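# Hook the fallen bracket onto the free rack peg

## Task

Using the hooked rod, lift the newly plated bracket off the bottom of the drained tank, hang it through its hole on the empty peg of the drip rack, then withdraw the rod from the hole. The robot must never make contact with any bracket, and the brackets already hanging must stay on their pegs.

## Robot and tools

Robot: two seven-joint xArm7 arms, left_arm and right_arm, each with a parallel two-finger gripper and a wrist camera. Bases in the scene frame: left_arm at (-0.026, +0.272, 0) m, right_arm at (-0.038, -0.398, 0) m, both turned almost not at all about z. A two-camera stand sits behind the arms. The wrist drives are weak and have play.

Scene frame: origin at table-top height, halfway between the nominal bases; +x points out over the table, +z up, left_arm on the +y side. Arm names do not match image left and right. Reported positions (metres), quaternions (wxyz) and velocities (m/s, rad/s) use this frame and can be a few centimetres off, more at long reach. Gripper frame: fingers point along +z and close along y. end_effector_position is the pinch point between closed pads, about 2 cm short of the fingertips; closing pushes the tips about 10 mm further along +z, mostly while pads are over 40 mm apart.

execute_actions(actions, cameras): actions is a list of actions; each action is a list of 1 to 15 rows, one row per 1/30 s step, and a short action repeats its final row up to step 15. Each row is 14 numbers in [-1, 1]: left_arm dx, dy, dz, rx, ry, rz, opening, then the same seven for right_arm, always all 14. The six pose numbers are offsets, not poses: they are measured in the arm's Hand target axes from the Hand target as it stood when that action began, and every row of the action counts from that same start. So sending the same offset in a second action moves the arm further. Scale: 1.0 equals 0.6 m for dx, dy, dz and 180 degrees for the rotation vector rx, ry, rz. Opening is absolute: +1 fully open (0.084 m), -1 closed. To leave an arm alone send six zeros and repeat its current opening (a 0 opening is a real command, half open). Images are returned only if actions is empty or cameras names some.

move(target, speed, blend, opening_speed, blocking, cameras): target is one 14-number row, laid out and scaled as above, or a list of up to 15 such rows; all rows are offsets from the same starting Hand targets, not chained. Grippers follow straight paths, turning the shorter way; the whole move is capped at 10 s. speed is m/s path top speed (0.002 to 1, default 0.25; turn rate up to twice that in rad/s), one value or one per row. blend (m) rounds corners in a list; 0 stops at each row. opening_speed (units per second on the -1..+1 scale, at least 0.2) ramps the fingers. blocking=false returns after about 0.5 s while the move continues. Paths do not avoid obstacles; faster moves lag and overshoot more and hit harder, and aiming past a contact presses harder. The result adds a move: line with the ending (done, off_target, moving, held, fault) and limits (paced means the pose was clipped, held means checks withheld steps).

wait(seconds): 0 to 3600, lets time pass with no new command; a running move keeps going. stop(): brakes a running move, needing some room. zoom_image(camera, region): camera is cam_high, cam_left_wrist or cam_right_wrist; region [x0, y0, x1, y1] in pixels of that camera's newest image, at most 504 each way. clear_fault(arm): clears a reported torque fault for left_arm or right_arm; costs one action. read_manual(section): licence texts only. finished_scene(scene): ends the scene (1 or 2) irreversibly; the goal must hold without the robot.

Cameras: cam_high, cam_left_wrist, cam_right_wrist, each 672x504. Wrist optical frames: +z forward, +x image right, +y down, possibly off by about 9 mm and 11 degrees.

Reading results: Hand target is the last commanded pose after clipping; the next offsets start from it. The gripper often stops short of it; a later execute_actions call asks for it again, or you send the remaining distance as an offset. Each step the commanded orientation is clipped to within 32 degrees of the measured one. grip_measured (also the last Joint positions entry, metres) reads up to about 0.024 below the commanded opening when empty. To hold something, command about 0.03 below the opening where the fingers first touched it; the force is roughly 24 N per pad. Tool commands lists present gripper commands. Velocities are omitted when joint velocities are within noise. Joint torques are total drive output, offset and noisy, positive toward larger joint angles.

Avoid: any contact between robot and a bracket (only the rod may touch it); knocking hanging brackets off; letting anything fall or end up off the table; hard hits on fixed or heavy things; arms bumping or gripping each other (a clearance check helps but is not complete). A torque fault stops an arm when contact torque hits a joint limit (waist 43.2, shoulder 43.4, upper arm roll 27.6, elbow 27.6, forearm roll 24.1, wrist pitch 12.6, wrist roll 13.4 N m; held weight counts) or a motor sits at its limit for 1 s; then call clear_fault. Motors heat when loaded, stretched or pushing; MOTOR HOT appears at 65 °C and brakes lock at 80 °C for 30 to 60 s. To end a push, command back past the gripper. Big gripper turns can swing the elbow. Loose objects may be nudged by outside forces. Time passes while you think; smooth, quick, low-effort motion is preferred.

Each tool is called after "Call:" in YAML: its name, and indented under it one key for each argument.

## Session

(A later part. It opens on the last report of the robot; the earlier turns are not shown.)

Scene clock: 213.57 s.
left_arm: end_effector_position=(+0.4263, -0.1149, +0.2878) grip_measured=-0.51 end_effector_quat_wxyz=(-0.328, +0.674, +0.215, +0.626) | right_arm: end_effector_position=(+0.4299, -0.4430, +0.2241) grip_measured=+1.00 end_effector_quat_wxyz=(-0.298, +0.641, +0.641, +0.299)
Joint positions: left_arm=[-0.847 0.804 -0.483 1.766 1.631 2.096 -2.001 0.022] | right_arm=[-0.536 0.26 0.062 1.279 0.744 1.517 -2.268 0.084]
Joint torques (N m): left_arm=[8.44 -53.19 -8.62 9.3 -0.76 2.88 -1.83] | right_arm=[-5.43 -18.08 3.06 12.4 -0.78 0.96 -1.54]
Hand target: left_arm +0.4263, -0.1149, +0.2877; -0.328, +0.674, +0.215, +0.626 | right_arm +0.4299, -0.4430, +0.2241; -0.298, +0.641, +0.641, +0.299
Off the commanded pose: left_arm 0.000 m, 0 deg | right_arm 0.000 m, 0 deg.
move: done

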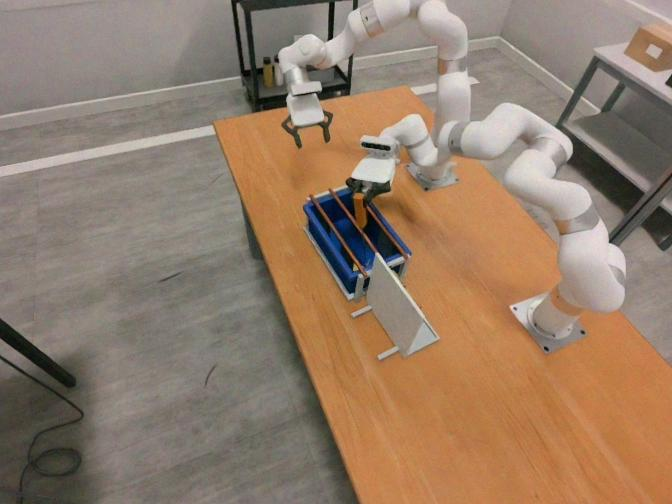

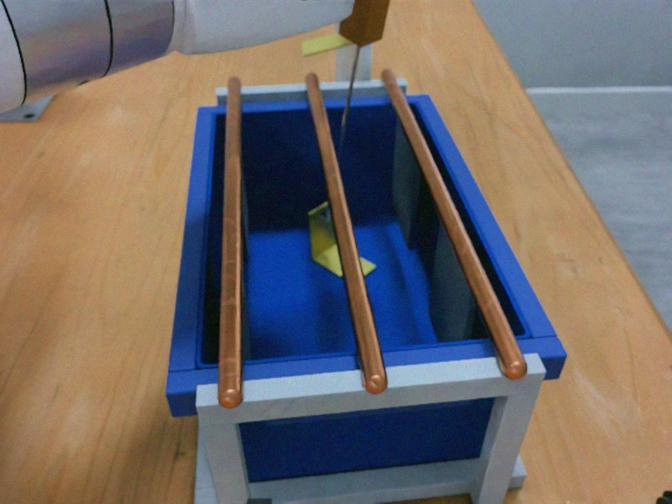

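Call:
move:
  target: [-0.0058,0.0095,0.007,0,0,0,-0.9,0,0,0,0,0,0,1]
  speed: 0.04
  cameras: ["cam_high","cam_right_wrist"]

Call:
zoom_image:
  camera: "cam_right_wrist"
  region: [305, 195, 340, 230]

Call:
zoom_image:
  camera: "cam_high"
  region: [345, 240, 385, 280]

Scene clock: 230.37 s.
left_arm: end_effector_position=(+0.4327, -0.1155, +0.2833) grip_measured=-0.51 end_effector_quat_wxyz=(-0.328, +0.674, +0.215, +0.626) | right_arm: end_effector_position=(+0.4299, -0.4430, +0.2241) grip_measured=+1.00 end_effector_quat_wxyz=(-0.298, +0.641, +0.641, +0.299)
Joint positions: left_arm=[-0.844 0.82 -0.477 1.783 1.64 2.086 -1.998 0.022] | right_arm=[-0.536 0.26 0.062 1.279 0.744 1.517 -2.268 0.084]
Joint torques (N m): left_arm=[7.38 -36.84 -2.33 13.45 7.8 -0.6 1.89] | right_arm=[-5.45 -18.45 3.11 12.39 -0.78 0.92 -1.43]
Hand target: left_arm +0.4328, -0.1155, +0.2833; -0.328, +0.674, +0.215, +0.626 | right_arm +0.4299, -0.4430, +0.2241; -0.298, +0.641, +0.641, +0.299
Off the commanded pose: left_arm 0.000 m, 0 deg | right_arm 0.000 m, 0 deg.
move: done

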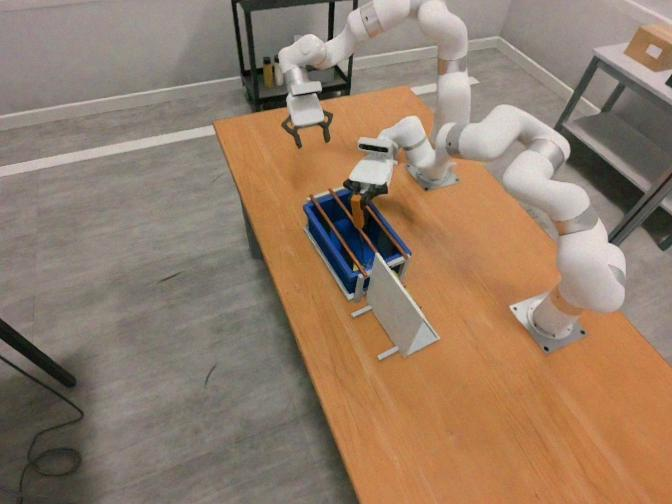

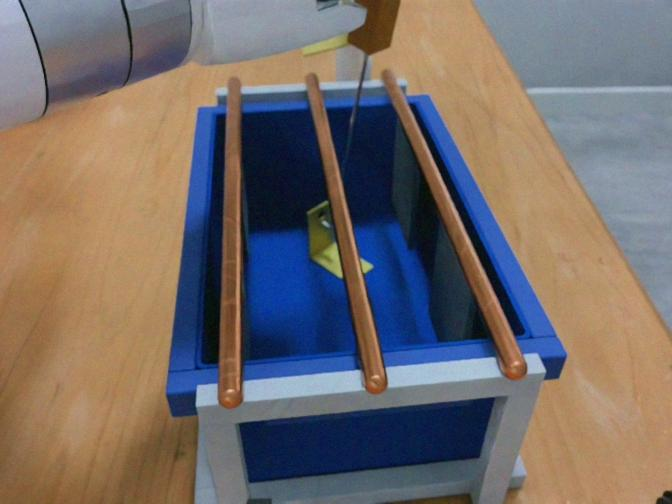

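Scaled by 14.400 from the camera's image (finer frame: 960x720).

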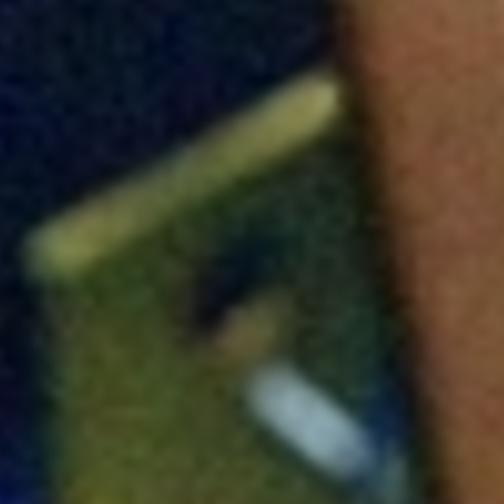

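Scaled by 12.600 from the camera's image (finer frame: 960x720).

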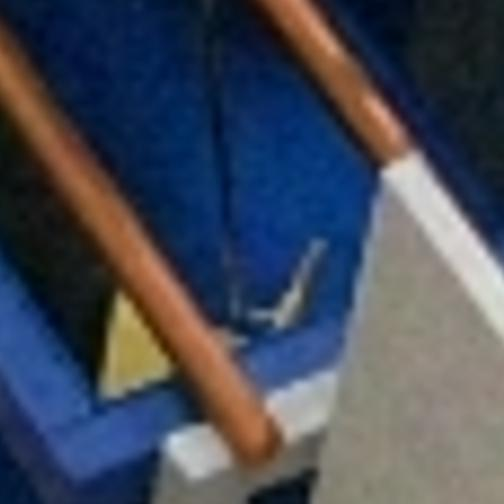

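Call:
move:
  target:
    - [0.0028,-0.0005,0.0048,0,0,0,-0.9,0,0,0,0,0,0,1]
    - [0,-0.0185,0.0048,0,0,0,-0.9,0,0,0,0,0,0,1]
  speed: 0.04
  cameras: ["cam_high","cam_right_wrist"]

Call:
zoom_image:
  camera: "cam_right_wrist"
  region: [305, 195, 340, 230]

Call:
zoom_image:
  camera: "cam_high"
  region: [345, 240, 385, 280]

Scene clock: 238.80 s.
left_arm: end_effector_position=(+0.4270, -0.1058, +0.2852) grip_measured=-0.51 end_effector_quat_wxyz=(-0.328, +0.674, +0.215, +0.626) | right_arm: end_effector_position=(+0.4299, -0.4430, +0.2241) grip_measured=+1.00 end_effector_quat_wxyz=(-0.298, +0.641, +0.641, +0.299)
Joint positions: left_arm=[-0.826 0.779 -0.487 1.719 1.619 2.086 -2.023 0.022] | right_arm=[-0.536 0.26 0.062 1.279 0.744 1.517 -2.268 0.084]
Joint torques (N m): left_arm=[8.52 -54.09 -8.4 10.29 -0.12 3.54 -1.92] | right_arm=[-5.72 -18.29 3.15 12.35 -0.73 0.88 -1.44]
Hand target: left_arm +0.4270, -0.1057, +0.2852; -0.328, +0.674, +0.215, +0.626 | right_arm +0.4299, -0.4430, +0.2241; -0.298, +0.641, +0.641, +0.299
Off the commanded pose: left_arm 0.000 m, 0 deg | right_arm 0.000 m, 0 deg.
move: done

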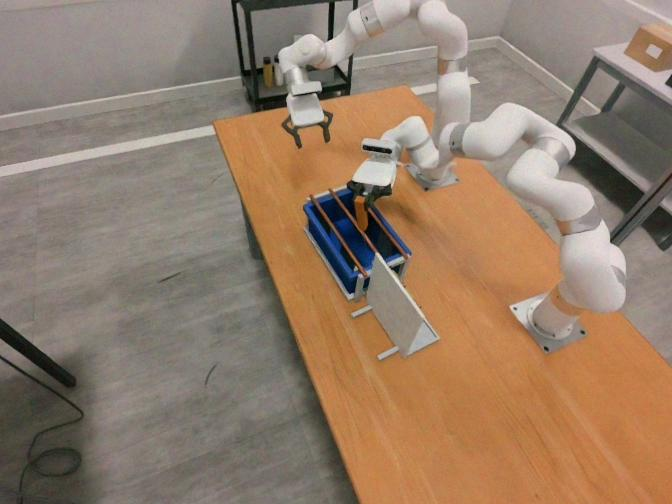

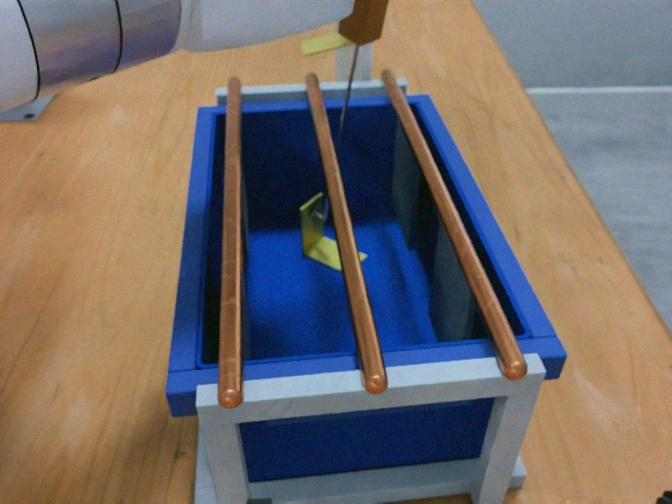

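Scaled by 14.400 from the camera's image (finer frame: 960x720).

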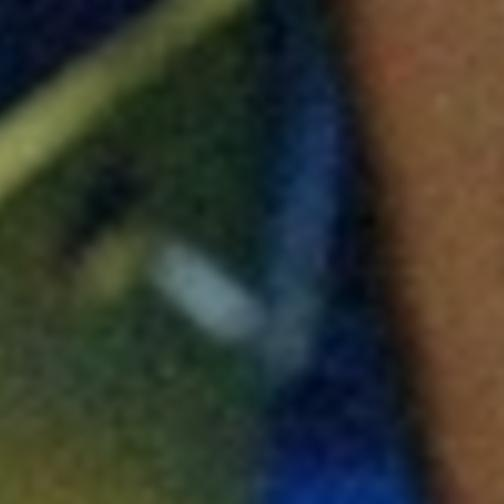

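Scaled by 12.600 from the camera's image (finer frame: 960x720).

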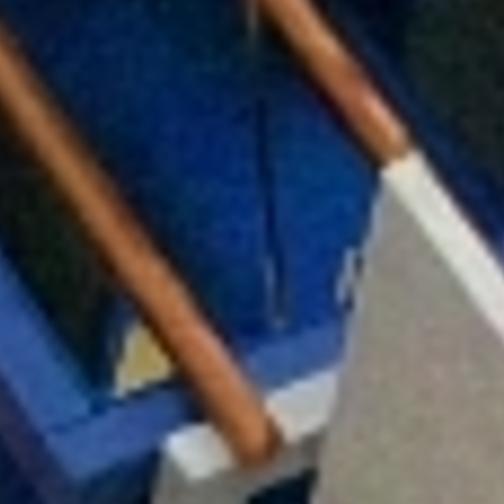

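Call:
zoom_image:
  camera: "cam_right_wrist"
  region: [290, 180, 350, 240]

Scaled by 8.400 from the camera's image (finer frame: 960x720).

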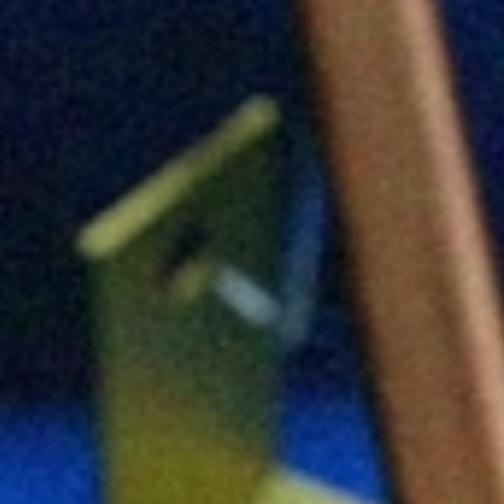

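Call:
move:
  target:
    - [0.001,0.005,0,0,0,0,-0.9,0,0,0,0,0,0,1]
    - [0.0113,0.004,-0.0095,0,0,0,-0.9,0,0,0,0,0,0,1]
  speed: 0.05
  cameras: ["cam_right_wrist"]

Call:
zoom_image:
  camera: "cam_right_wrist"
  region: [290, 180, 350, 240]

Scene clock: 295.53 s.
left_arm: end_effector_position=(+0.4256, -0.1122, +0.2915) grip_measured=-0.51 end_effector_quat_wxyz=(-0.327, +0.674, +0.215, +0.626) | right_arm: end_effector_position=(+0.4299, -0.4430, +0.2241) grip_measured=+1.00 end_effector_quat_wxyz=(-0.298, +0.641, +0.641, +0.299)
Joint positions: left_arm=[-0.841 0.788 -0.485 1.751 1.627 2.095 -2.001 0.022] | right_arm=[-0.536 0.26 0.062 1.279 0.744 1.517 -2.268 0.084]
Joint torques (N m): left_arm=[-8.35 -36.9 -8.37 13.33 7.59 3.88 2.22] | right_arm=[-5.6 -18.23 3.12 12.21 -0.73 0.81 -1.27]
Hand target: left_arm +0.4255, -0.1123, +0.2915; -0.328, +0.674, +0.215, +0.626 | right_arm +0.4299, -0.4430, +0.2241; -0.298, +0.641, +0.641, +0.299
Off the commanded pose: left_arm 0.000 m, 0 deg | right_arm 0.000 m, 0 deg.
move: done

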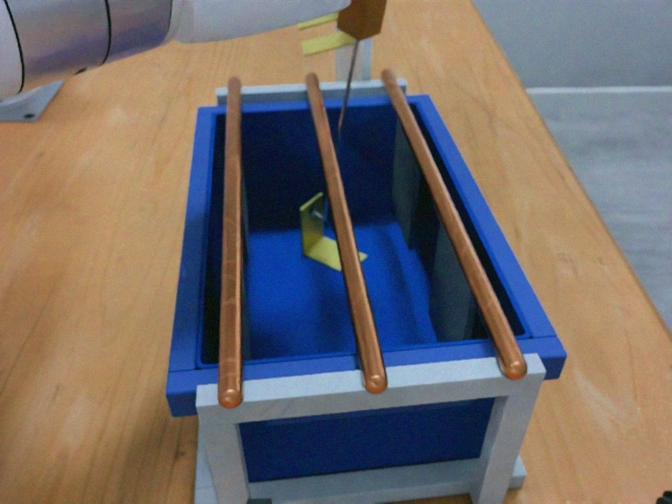

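Scaled by 8.400 from the camera's image (finer frame: 960x720).

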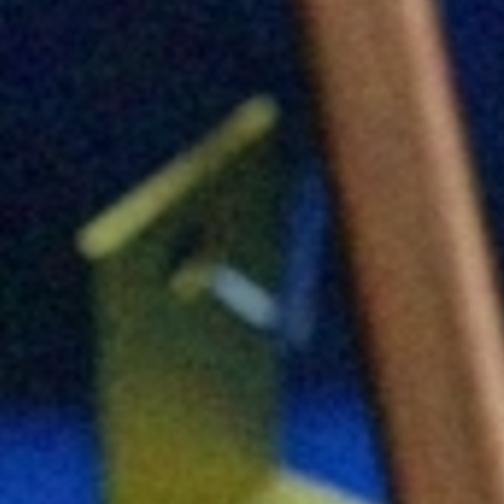

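Call:
move:
  target: [-0.0028,-0.0162,-0.0038,0,0,0,-0.9,0,0,0,0,0,0,1]
  speed: 0.04
  cameras: ["cam_right_wrist"]

Call:
zoom_image:
  camera: "cam_right_wrist"
  region: [290, 180, 350, 240]

Scene clock: 300.97 s.
left_arm: end_effector_position=(+0.4169, -0.1070, +0.2915) grip_measured=-0.51 end_effector_quat_wxyz=(-0.328, +0.674, +0.215, +0.626) | right_arm: end_effector_position=(+0.4299, -0.4430, +0.2241) grip_measured=+1.00 end_effector_quat_wxyz=(-0.298, +0.641, +0.641, +0.299)
Joint positions: left_arm=[-0.835 0.761 -0.495 1.705 1.608 2.102 -2.023 0.022] | right_arm=[-0.536 0.26 0.062 1.279 0.744 1.517 -2.268 0.084]
Joint torques (N m): left_arm=[7.83 -53.91 -8.95 9.62 -0.72 4.55 -1.73] | right_arm=[-5.38 -18.44 3.13 12.3 -0.54 0.79 -1.28]
Hand target: left_arm +0.4169, -0.1070, +0.2915; -0.328, +0.674, +0.215, +0.626 | right_arm +0.4299, -0.4430, +0.2241; -0.298, +0.641, +0.641, +0.299
Off the commanded pose: left_arm 0.000 m, 0 deg | right_arm 0.000 m, 0 deg.
move: done

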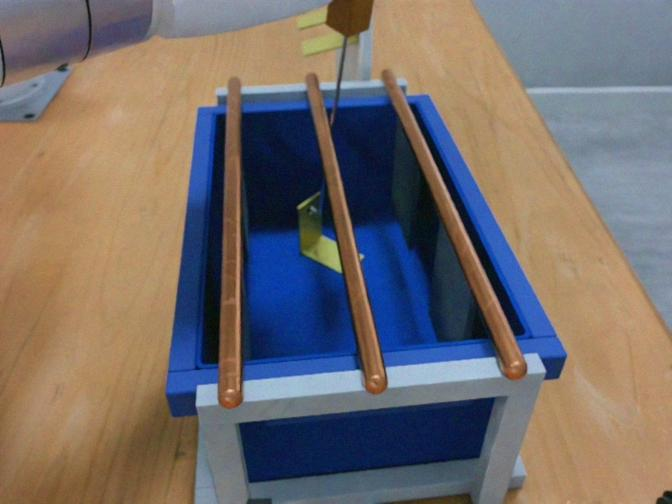

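Scaled by 8.400 from the camera's image (finer frame: 960x720).

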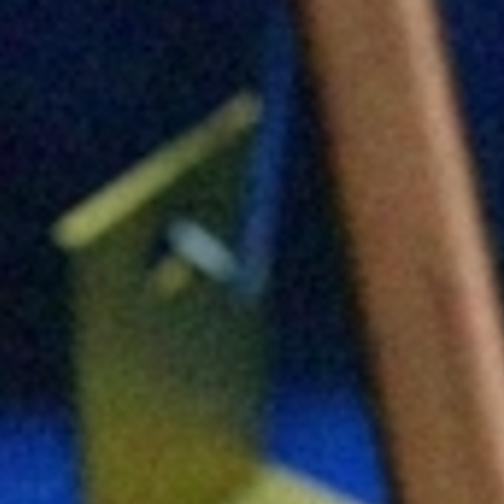

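Call:
move:
  target:
    - [-0.0018,0.0042,-0.0033,0,0,0,-0.9,0,0,0,0,0,0,1]
    - [-0.0043,-0.0105,-0.0048,0,0,0,-0.9,0,0,0,0,0,0,1]
  speed: 0.04
  cameras: ["cam_right_wrist"]

Call:
zoom_image:
  camera: "cam_right_wrist"
  region: [290, 180, 350, 240]

Scene clock: 309.67 s.
left_arm: end_effector_position=(+0.4102, -0.1043, +0.2901) grip_measured=-0.51 end_effector_quat_wxyz=(-0.328, +0.674, +0.215, +0.626) | right_arm: end_effector_position=(+0.4299, -0.4430, +0.2241) grip_measured=+1.00 end_effector_quat_wxyz=(-0.298, +0.641, +0.641, +0.299)
Joint positions: left_arm=[-0.834 0.748 -0.502 1.678 1.594 2.109 -2.04 0.022] | right_arm=[-0.536 0.26 0.062 1.279 0.744 1.517 -2.268 0.084]
Joint torques (N m): left_arm=[7.7 -53.69 -9.24 9.62 -0.82 4.56 -1.55] | right_arm=[-5.27 -18.15 3.11 12.22 -0.63 0.77 -1.35]
Hand target: left_arm +0.4102, -0.1043, +0.2901; -0.328, +0.674, +0.215, +0.626 | right_arm +0.4299, -0.4430, +0.2241; -0.298, +0.641, +0.641, +0.299
Off the commanded pose: left_arm 0.000 m, 0 deg | right_arm 0.000 m, 0 deg.
move: done

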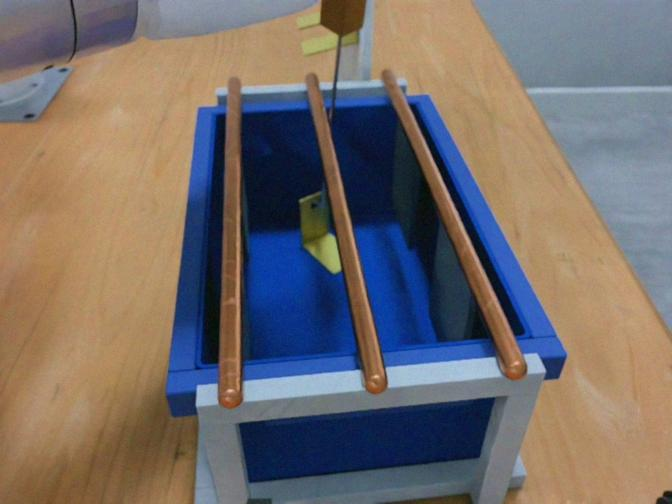

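Scaled by 8.400 from the camera's image (finer frame: 960x720).

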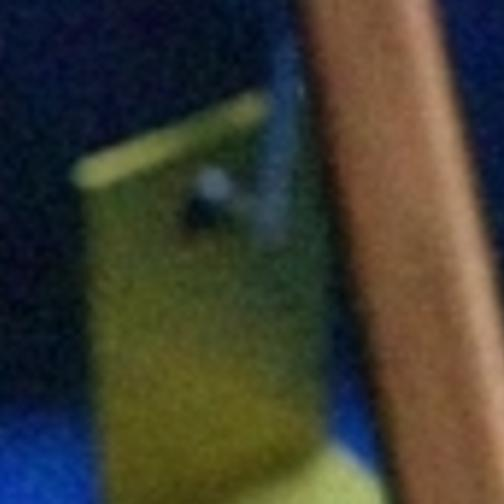

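Call:
zoom_image:
  camera: "cam_right_wrist"
  region: [300, 185, 330, 215]

Call:
move:
  target: [0.0246,-0.0044,0,0,0,0,-0.9,0,0,0,0,0,0,1]
  speed: 0.04
  cameras: ["cam_right_wrist"]

Call:
zoom_image:
  camera: "cam_right_wrist"
  region: [280, 165, 360, 285]

Scaled by 16.800 from the camera's image (finer frame: 960x720).

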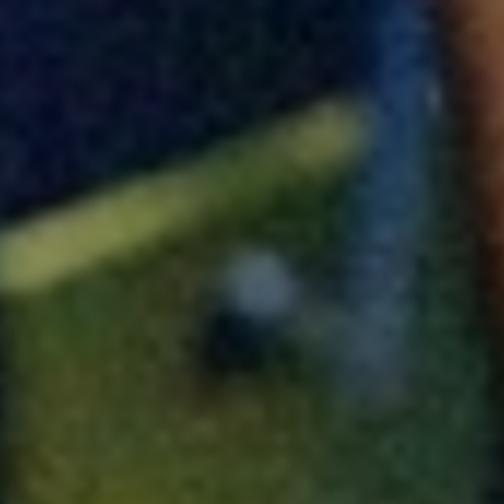

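Scene clock: 315.13 s.
left_arm: end_effector_position=(+0.4101, -0.1043, +0.3050) grip_measured=-0.51 end_effector_quat_wxyz=(-0.328, +0.674, +0.215, +0.626) | right_arm: end_effector_position=(+0.4299, -0.4430, +0.2241) grip_measured=+1.00 end_effector_quat_wxyz=(-0.298, +0.641, +0.641, +0.299)
Joint positions: left_arm=[-0.833 0.725 -0.504 1.682 1.598 2.111 -2.012 0.022] | right_arm=[-0.536 0.26 0.062 1.279 0.744 1.517 -2.268 0.084]
Joint torques (N m): left_arm=[8.07 -53.59 -9.02 13.62 7.3 4.23 2.49] | right_arm=[-5.37 -18.4 3.15 12.27 -0.57 0.77 -1.33]
Hand target: left_arm +0.4101, -0.1043, +0.3051; -0.328, +0.674, +0.215, +0.626 | right_arm +0.4299, -0.4430, +0.2241; -0.298, +0.641, +0.641, +0.299
Off the commanded pose: left_arm 0.000 m, 0 deg | right_arm 0.000 m, 0 deg.
move: done

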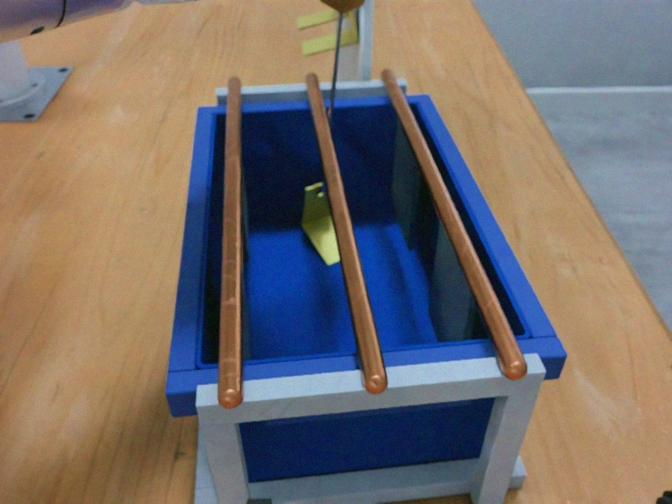

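Scaled by 4.200 from the camera's image (finer frame: 960x720).

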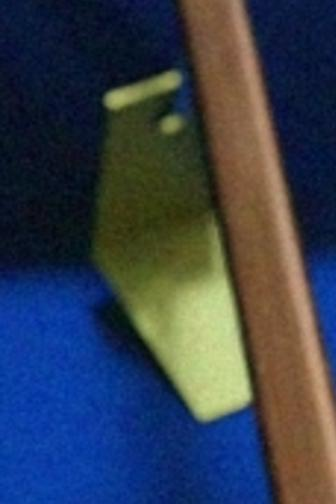

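Call:
move:
  target:
    - [0.0448,0.0518,-0.0425,-0.2168,0.0481,0.0266,-0.9,0,0,0,0,0,0,1]
  speed: 0.08
  cameras: ["cam_right_wrist"]

Call:
zoom_image:
  camera: "cam_right_wrist"
  region: [270, 135, 390, 275]

Scene clock: 346.63 s.
left_arm: end_effector_position=(+0.4173, -0.1472, +0.3262) grip_measured=-0.51 end_effector_quat_wxyz=(-0.124, +0.705, -0.059, +0.696) | right_arm: end_effector_position=(+0.4299, -0.4430, +0.2241) grip_measured=+1.00 end_effector_quat_wxyz=(-0.298, +0.641, +0.641, +0.299)
Joint positions: left_arm=[-0.599 0.268 -0.573 1.09 1.891 1.416 -2.02 0.022] | right_arm=[-0.536 0.26 0.062 1.279 0.744 1.517 -2.268 0.084]
Joint torques (N m): left_arm=[8.66 -41.34 -0.36 11.64 6.32 -0.19 -1.75] | right_arm=[-5.29 -18.23 3.24 12.33 -0.43 0.67 -1.17]
Hand target: left_arm +0.4173, -0.1472, +0.3262; -0.124, +0.705, -0.059, +0.696 | right_arm +0.4299, -0.4430, +0.2241; -0.298, +0.641, +0.641, +0.299
Off the commanded pose: left_arm 0.000 m, 0 deg | right_arm 0.000 m, 0 deg.
move: done

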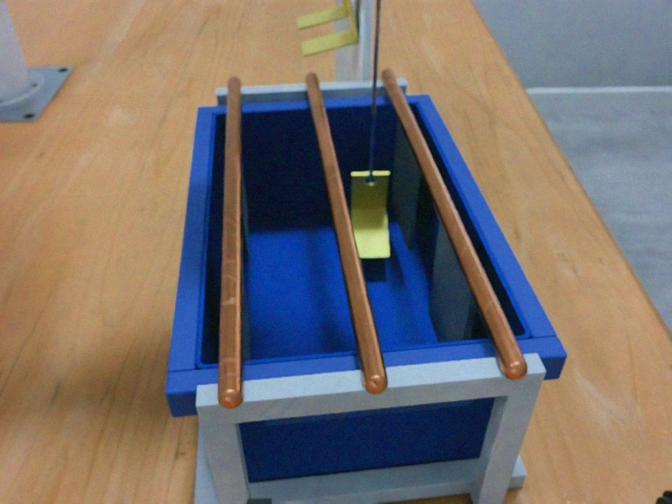

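Scaled by 3.600 from the camera's image (finer frame: 960x720).

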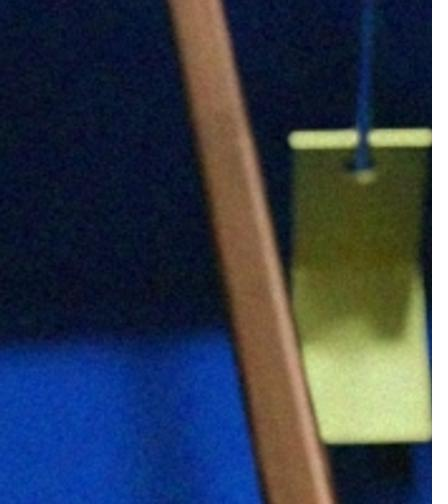

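Call:
move:
  target:
    - [0,0,0.0117,0,0,0,-0.9,0,0,0,0,0,0,1]
    - [0.2337,-0.0617,0.0117,0,0,0,-0.9,0,0,0,0,0,0,1]
  speed: 0.07
  cameras: ["cam_right_wrist","cam_high"]

Scene clock: 352.93 s.
left_arm: end_effector_position=(+0.4243, -0.1468, +0.4712) grip_measured=-0.51 end_effector_quat_wxyz=(-0.124, +0.705, -0.059, +0.696) | right_arm: end_effector_position=(+0.4299, -0.4430, +0.2241) grip_measured=+1.00 end_effector_quat_wxyz=(-0.298, +0.641, +0.641, +0.299)
Joint positions: left_arm=[-0.544 0.082 -0.576 1.26 1.751 1.251 -1.71 0.022] | right_arm=[-0.536 0.26 0.062 1.279 0.744 1.517 -2.268 0.084]
Joint torques (N m): left_arm=[8.33 -37.69 1.85 16.21 -1.17 -0.67 2.2] | right_arm=[-5.56 -18.23 3.05 12.3 -0.49 0.56 -1.26]
Hand target: left_arm +0.4243, -0.1468, +0.4712; -0.124, +0.705, -0.059, +0.696 | right_arm +0.4299, -0.4430, +0.2241; -0.298, +0.641, +0.641, +0.299
Off the commanded pose: left_arm 0.000 m, 0 deg | right_arm 0.000 m, 0 deg.
move: done
Images, in order (width x height): cam_high 672x504, cam_right_wrist 672x504.

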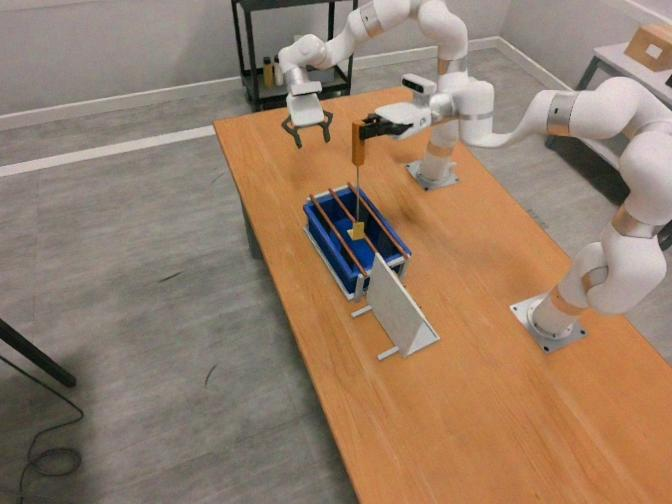

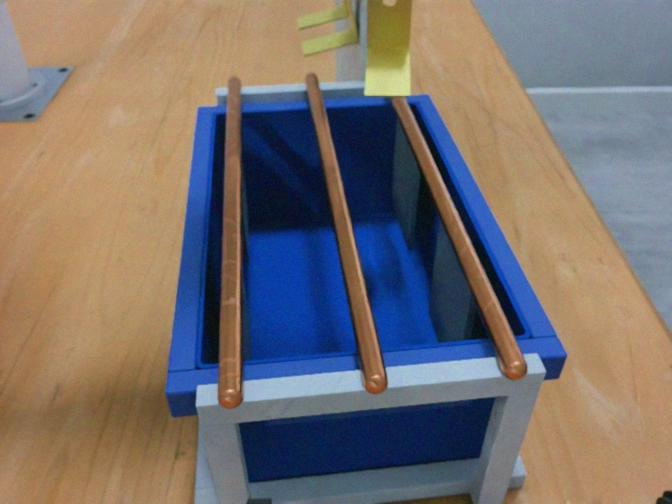

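Call:
move:
  target:
    - [0.091,-0.0785,-0.2163,0,0,0,-0.9,0,0,0,0,0,0,1]
    - [-0.1195,-0.5617,-0.2258,-0.4858,0.1167,-0.0131,-0.9,0,0,0,0,0,0,1]
  speed: 0.18
  blend: 0.03
  cameras: ["cam_high","cam_left_wrist","cam_right_wrist"]

Scene clock: 414.20 s.
left_arm: end_effector_position=(+0.2575, +0.1833, +0.4887) grip_measured=-0.51 end_effector_quat_wxyz=(-0.419, -0.470, +0.527, -0.570) | right_arm: end_effector_position=(+0.4299, -0.4430, +0.2241) grip_measured=+1.00 end_effector_quat_wxyz=(-0.298, +0.641, +0.641, +0.299)
Joint positions: left_arm=[-1.385 -1.068 1.179 1.08 2.555 -1.052 -1.439 0.022] | right_arm=[-0.536 0.26 0.062 1.279 0.744 1.517 -2.268 0.084]
Joint torques (N m): left_arm=[-8.59 25.32 -12.73 8.52 -0.43 -1.45 -1.66] | right_arm=[-5.52 -18.17 3.21 12.1 -0.29 0.59 -1.19]
Hand target: left_arm +0.2575, +0.1833, +0.4887; -0.419, -0.470, +0.528, -0.570 | right_arm +0.4299, -0.4430, +0.2241; -0.298, +0.641, +0.641, +0.299
Off the commanded pose: left_arm 0.000 m, 0 deg | right_arm 0.000 m, 0 deg.
move: done

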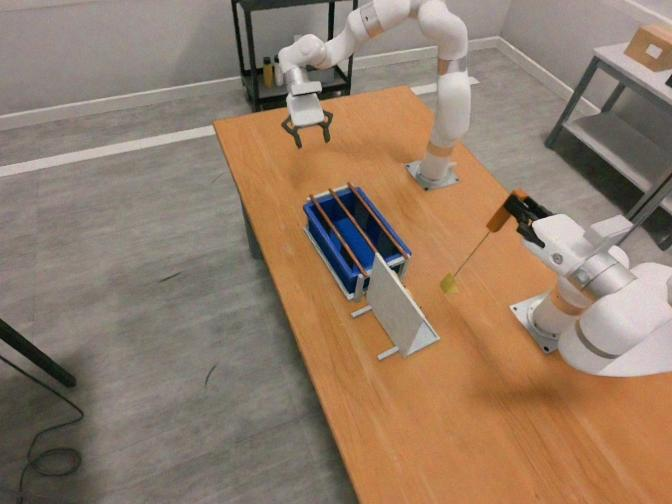

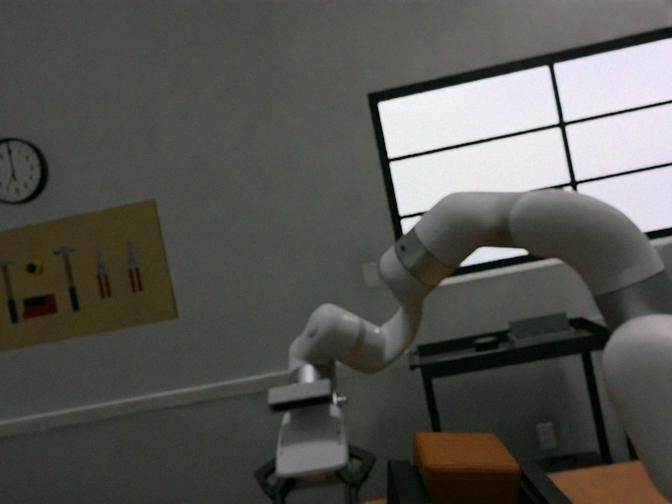

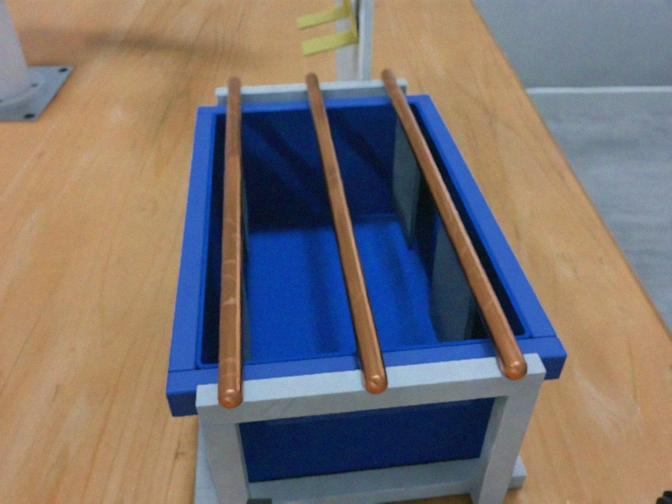

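Call:
move:
  target: [0,0,0,0,0,0,-0.9,0.5232,-0.2383,0.5065,-0.1701,0.0225,0.1324,-1]
  speed: 0.25
  cameras: ["cam_high","cam_right_wrist"]

Scene clock: 422.43 s.
left_arm: end_effector_position=(+0.2575, +0.1833, +0.4887) grip_measured=-0.51 end_effector_quat_wxyz=(-0.419, -0.470, +0.528, -0.570) | right_arm: end_effector_position=(+0.2871, -0.0083, +0.2689) grip_measured=-0.99 end_effector_quat_wxyz=(-0.196, +0.803, +0.385, +0.411)
Joint positions: left_arm=[-1.385 -1.068 1.179 1.08 2.555 -1.052 -1.439 0.022] | right_arm=[-0.085 -0.458 1.039 0.683 1.797 0.209 -1.466 0]
Joint torques (N m): left_arm=[-8.51 24.64 -12.86 8.68 -0.55 -1.75 -1.75] | right_arm=[-5.63 1.76 -3.94 12.08 1.42 -2.44 -0.83]
Hand target: left_arm +0.2575, +0.1833, +0.4887; -0.419, -0.470, +0.528, -0.570 | right_arm +0.2871, -0.0083, +0.2689; -0.196, +0.803, +0.385, +0.411
Off the commanded pose: left_arm 0.000 m, 0 deg | right_arm 0.000 m, 0 deg.
move: done

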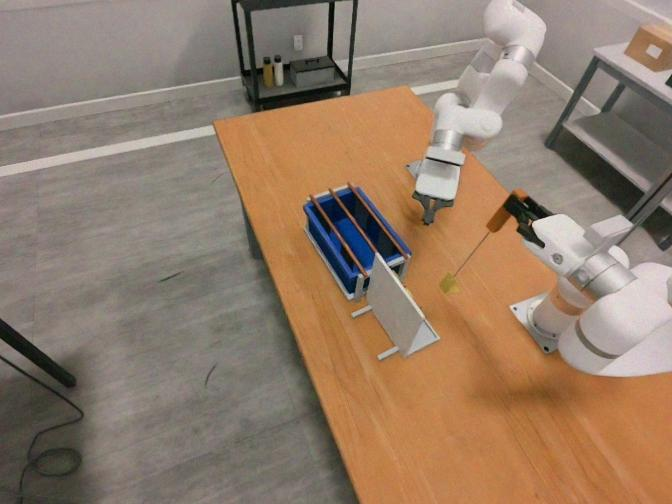

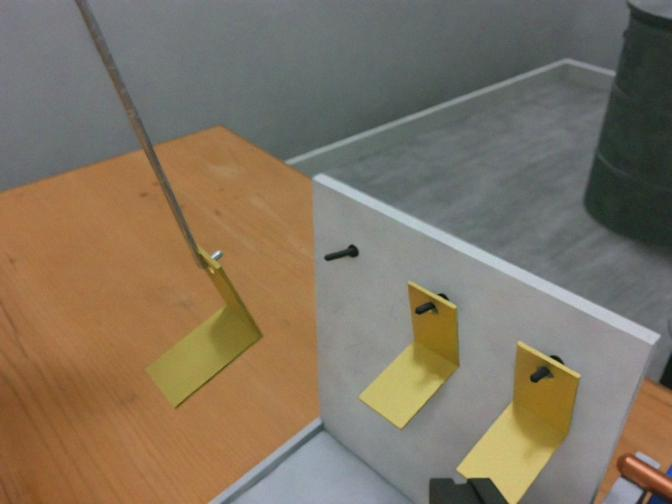

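Call:
move:
  target: [-0.0595,-0.0793,0.0045,0,0,0,-0.9,0,0,0,0,0,0,-1]
  speed: 0.08
  cameras: ["cam_right_wrist"]

Call:
zoom_image:
  camera: "cam_right_wrist"
  region: [250, 220, 370, 340]

Scene clock: 433.20 s.
left_arm: end_effector_position=(+0.3115, +0.1856, +0.4637) grip_measured=-0.51 end_effector_quat_wxyz=(-0.419, -0.470, +0.528, -0.570) | right_arm: end_effector_position=(+0.2871, -0.0083, +0.2689) grip_measured=-0.99 end_effector_quat_wxyz=(-0.196, +0.803, +0.385, +0.411)
Joint positions: left_arm=[-1.573 -1.069 1.342 1.212 2.603 -1.055 -1.381 0.022] | right_arm=[-0.085 -0.458 1.039 0.683 1.797 0.208 -1.466 0]
Joint torques (N m): left_arm=[-8.5 10.06 -14.63 7.98 -0.55 -1.99 2.44] | right_arm=[-5.49 1.44 -3.81 12.09 1.53 -2.49 -0.9]
Hand target: left_arm +0.3115, +0.1856, +0.4637; -0.419, -0.470, +0.528, -0.570 | right_arm +0.2871, -0.0083, +0.2689; -0.196, +0.803, +0.385, +0.411
Off the commanded pose: left_arm 0.000 m, 0 deg | right_arm 0.000 m, 0 deg.
move: done

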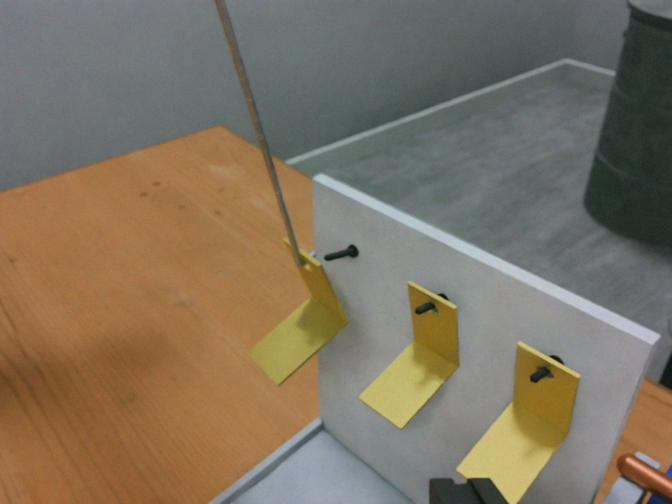

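Scaled by 4.200 from the camera's image (finer frame: 960x720).

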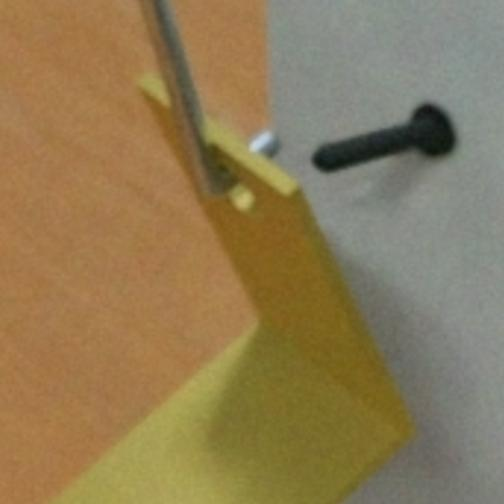

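Call:
move:
  target: [0,0,0,0,0,0,-0.9,0.1372,0.2047,0.1015,0.2064,-0.0454,-0.1742,-1]
  speed: 0.25
  cameras: ["cam_right_wrist"]

Call:
zoom_image:
  camera: "cam_right_wrist"
  region: [270, 190, 390, 310]

Scene clock: 453.30 s.
left_arm: end_effector_position=(+0.3115, +0.1856, +0.4637) grip_measured=-0.51 end_effector_quat_wxyz=(-0.419, -0.470, +0.528, -0.570) | right_arm: end_effector_position=(+0.4439, -0.0093, +0.3002) grip_measured=-0.99 end_effector_quat_wxyz=(-0.295, +0.594, +0.705, +0.250)
Joint positions: left_arm=[-1.574 -1.069 1.342 1.213 2.603 -1.055 -1.381 0.022] | right_arm=[-0.23 0.378 0.79 1.467 0.581 0.985 -1.518 0]
Joint torques (N m): left_arm=[-8.9 10.04 -14.75 7.9 -0.88 -1.69 2.31] | right_arm=[5.36 -16.72 2.64 13.41 -1.79 -0.18 1.13]
Hand target: left_arm +0.3115, +0.1856, +0.4637; -0.419, -0.470, +0.528, -0.570 | right_arm +0.4439, -0.0093, +0.3002; -0.295, +0.594, +0.705, +0.250
Off the commanded pose: left_arm 0.000 m, 0 deg | right_arm 0.000 m, 0 deg.
move: done

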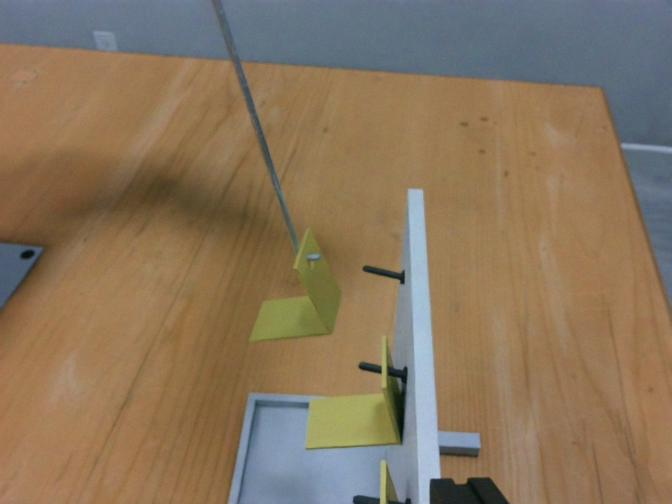

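Scaled by 4.200 from the camera's image (finer frame: 960x720).

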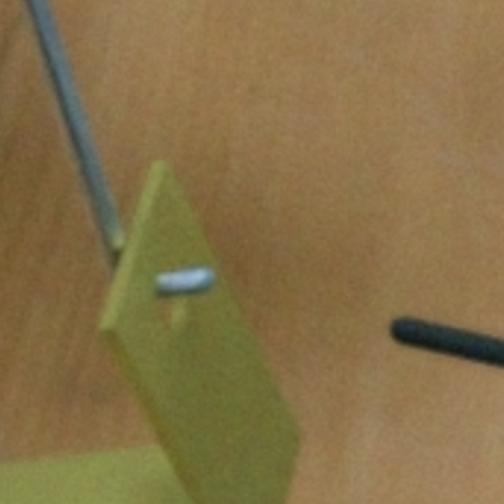

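Call:
move:
  target:
    - [-0.0315,-0.0134,-0.0254,0,0,0,-0.9,0,0,0,0,0,0,-1]
    - [-0.0327,-0.0353,-0.0235,0,0,0,-0.9,0,0,0,0,0,0,-1]
  speed: 0.05
  cameras: ["cam_right_wrist"]

Call:
zoom_image:
  camera: "cam_right_wrist"
  region: [310, 220, 410, 320]

Scene clock: 468.90 s.
left_arm: end_effector_position=(+0.3349, +0.2020, +0.4488) grip_measured=-0.51 end_effector_quat_wxyz=(-0.419, -0.470, +0.528, -0.570) | right_arm: end_effector_position=(+0.4439, -0.0093, +0.3002) grip_measured=-0.99 end_effector_quat_wxyz=(-0.295, +0.594, +0.705, +0.250)
Joint positions: left_arm=[-1.646 -1.089 1.421 1.302 2.639 -1.098 -1.365 0.022] | right_arm=[-0.23 0.378 0.79 1.467 0.581 0.985 -1.518 0]
Joint torques (N m): left_arm=[-8.82 31.47 -15.53 7.8 -0.45 -2.02 -1.68] | right_arm=[5.24 -16.45 2.7 13.18 -1.72 -0.08 1.33]
Hand target: left_arm +0.3349, +0.2019, +0.4488; -0.419, -0.470, +0.528, -0.570 | right_arm +0.4439, -0.0093, +0.3002; -0.295, +0.594, +0.705, +0.250
Off the commanded pose: left_arm 0.000 m, 0 deg | right_arm 0.000 m, 0 deg.
move: done

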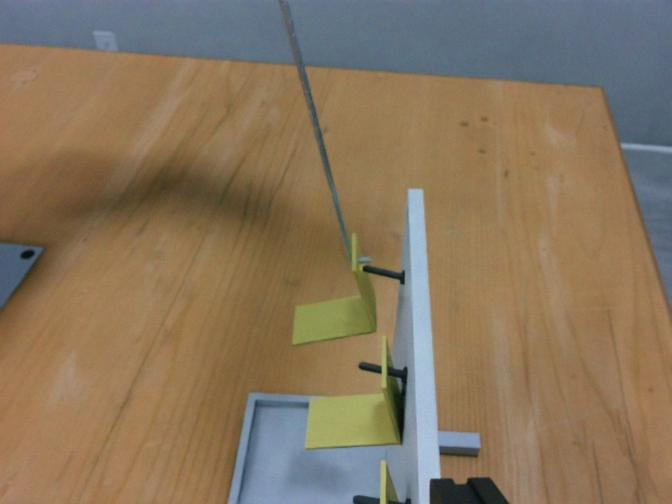

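Scaled by 5.040 from the camera's image (finer frame: 960x720).

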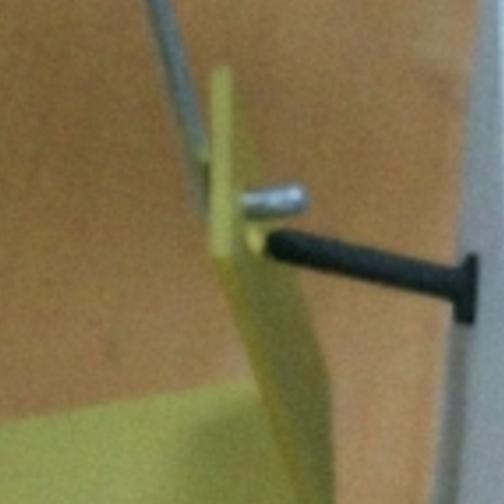

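Call:
move:
  target: [-0.0052,-0.0123,0,0,0,0,-0.9,0,0,0,0,0,0,-1]
  speed: 0.03
  cameras: ["cam_right_wrist"]

Call:
zoom_image:
  camera: "cam_right_wrist"
  region: [310, 220, 410, 320]

Scene clock: 473.27 s.
left_arm: end_effector_position=(+0.3427, +0.2027, +0.4473) grip_measured=-0.51 end_effector_quat_wxyz=(-0.419, -0.470, +0.528, -0.570) | right_arm: end_effector_position=(+0.4439, -0.0093, +0.3002) grip_measured=-0.99 end_effector_quat_wxyz=(-0.295, +0.594, +0.705, +0.250)
Joint positions: left_arm=[-1.674 -1.089 1.439 1.332 2.644 -1.104 -1.365 0.022] | right_arm=[-0.23 0.378 0.79 1.467 0.581 0.985 -1.518 0]
Joint torques (N m): left_arm=[-8.77 13.78 -16.29 8.08 -0.62 -1.37 2.77] | right_arm=[5.46 -16.49 2.55 13.34 -1.63 -0.13 1.12]
Hand target: left_arm +0.3427, +0.2027, +0.4473; -0.419, -0.470, +0.528, -0.570 | right_arm +0.4439, -0.0093, +0.3002; -0.295, +0.594, +0.705, +0.250
Off the commanded pose: left_arm 0.000 m, 0 deg | right_arm 0.000 m, 0 deg.
move: done

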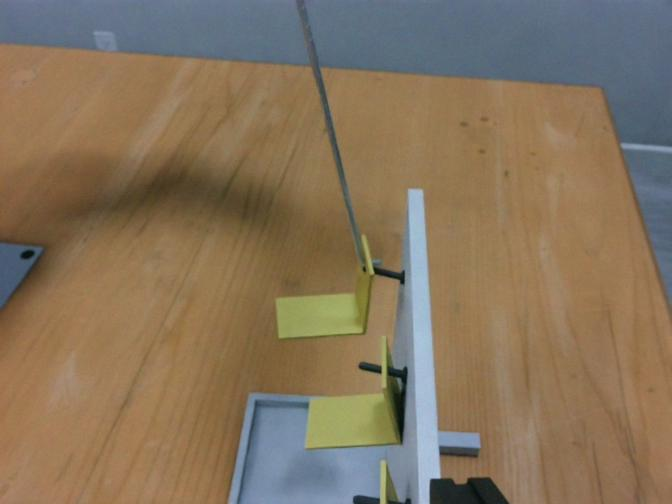

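Scaled by 5.040 from the camera's image (finer frame: 960x720).

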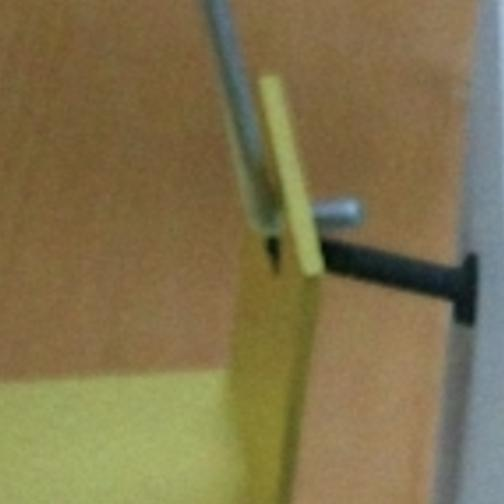

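Call:
move:
  target:
    - [0.001,0.0048,-0.0025,0,0,0,-0.9,0,0,0,0,0,0,-1]
    - [-0.0033,-0.0081,-0.0025,0,0,0,-0.9,0,0,0,0,0,0,-1]
  speed: 0.03
  cameras: ["cam_right_wrist"]

Call:
zoom_image:
  camera: "cam_right_wrist"
  region: [310, 220, 410, 320]

Scene clock: 482.27 s.
left_arm: end_effector_position=(+0.3477, +0.2047, +0.4464) grip_measured=-0.51 end_effector_quat_wxyz=(-0.419, -0.470, +0.528, -0.570) | right_arm: end_effector_position=(+0.4439, -0.0093, +0.3002) grip_measured=-0.99 end_effector_quat_wxyz=(-0.295, +0.594, +0.705, +0.250)
Joint positions: left_arm=[-1.692 -1.09 1.451 1.355 2.648 -1.112 -1.365 0.022] | right_arm=[-0.23 0.378 0.79 1.467 0.581 0.985 -1.518 0]
Joint torques (N m): left_arm=[-8.11 19.05 -11.95 6.65 2.22 -0.92 -1.52] | right_arm=[5.38 -16.94 2.68 13.24 -1.55 -0.07 1.14]
Hand target: left_arm +0.3477, +0.2047, +0.4464; -0.419, -0.470, +0.528, -0.570 | right_arm +0.4439, -0.0093, +0.3002; -0.295, +0.594, +0.705, +0.250
Off the commanded pose: left_arm 0.000 m, 0 deg | right_arm 0.000 m, 0 deg.
move: done

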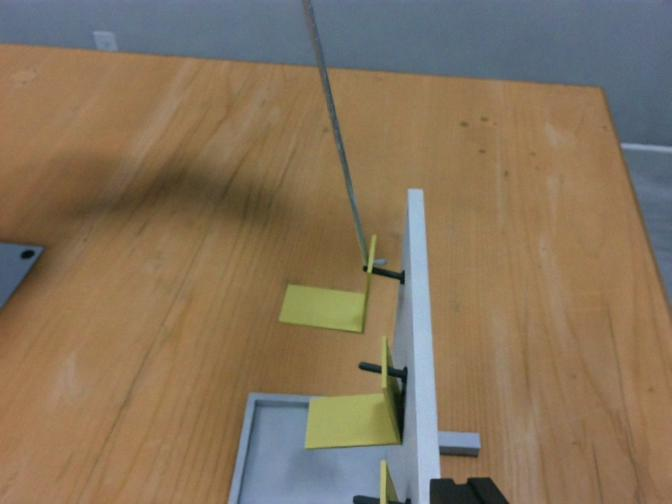

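Scaled by 5.040 from the camera's image (finer frame: 960x720).

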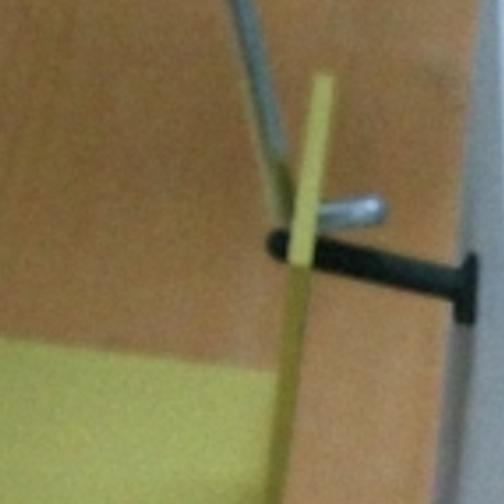

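Call:
move:
  target:
    - [-0.0033,-0.0078,0.0007,0,0,0,-0.9,0,0,0,0,0,0,-1]
    - [-0.0033,-0.0075,0.005,0,0,0,-0.9,0,0,0,0,0,0,-1]
    - [-0.0098,-0.0062,0.005,0,0,0,-0.9,0,0,0,0,0,0,-1]
  speed: 0.03
  cameras: ["cam_right_wrist"]

Call:
zoom_image:
  camera: "cam_right_wrist"
  region: [320, 220, 420, 320]

Scene clock: 490.60 s.
left_arm: end_effector_position=(+0.3528, +0.2021, +0.4416) grip_measured=-0.51 end_effector_quat_wxyz=(-0.419, -0.470, +0.527, -0.570) | right_arm: end_effector_position=(+0.4439, -0.0093, +0.3002) grip_measured=-0.99 end_effector_quat_wxyz=(-0.295, +0.594, +0.705, +0.250)
Joint positions: left_arm=[-1.711 -1.097 1.466 1.362 2.652 -1.105 -1.357 0.022] | right_arm=[-0.23 0.378 0.79 1.467 0.581 0.985 -1.518 0]
Joint torques (N m): left_arm=[8.6 16.84 -1.54 1.23 13.77 5.88 3.2] | right_arm=[5.22 -16.93 2.68 13.21 -1.52 -0.17 1.18]
Hand target: left_arm +0.3528, +0.2021, +0.4414; -0.419, -0.470, +0.528, -0.570 | right_arm +0.4439, -0.0093, +0.3002; -0.295, +0.594, +0.705, +0.250
Off the commanded pose: left_arm 0.000 m, 0 deg | right_arm 0.000 m, 0 deg.
move: done

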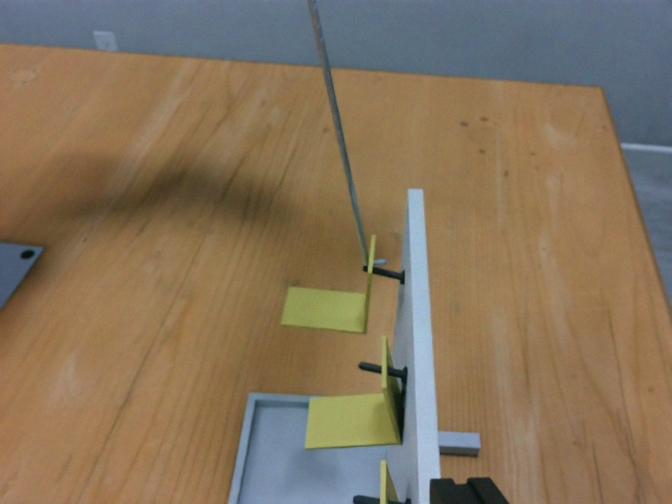

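Scaled by 5.040 from the camera's image (finer frame: 960x720).

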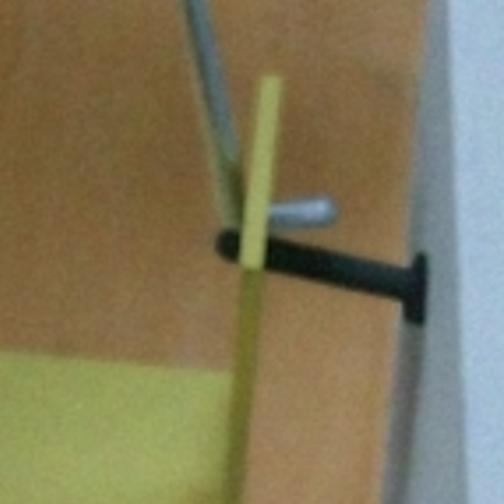

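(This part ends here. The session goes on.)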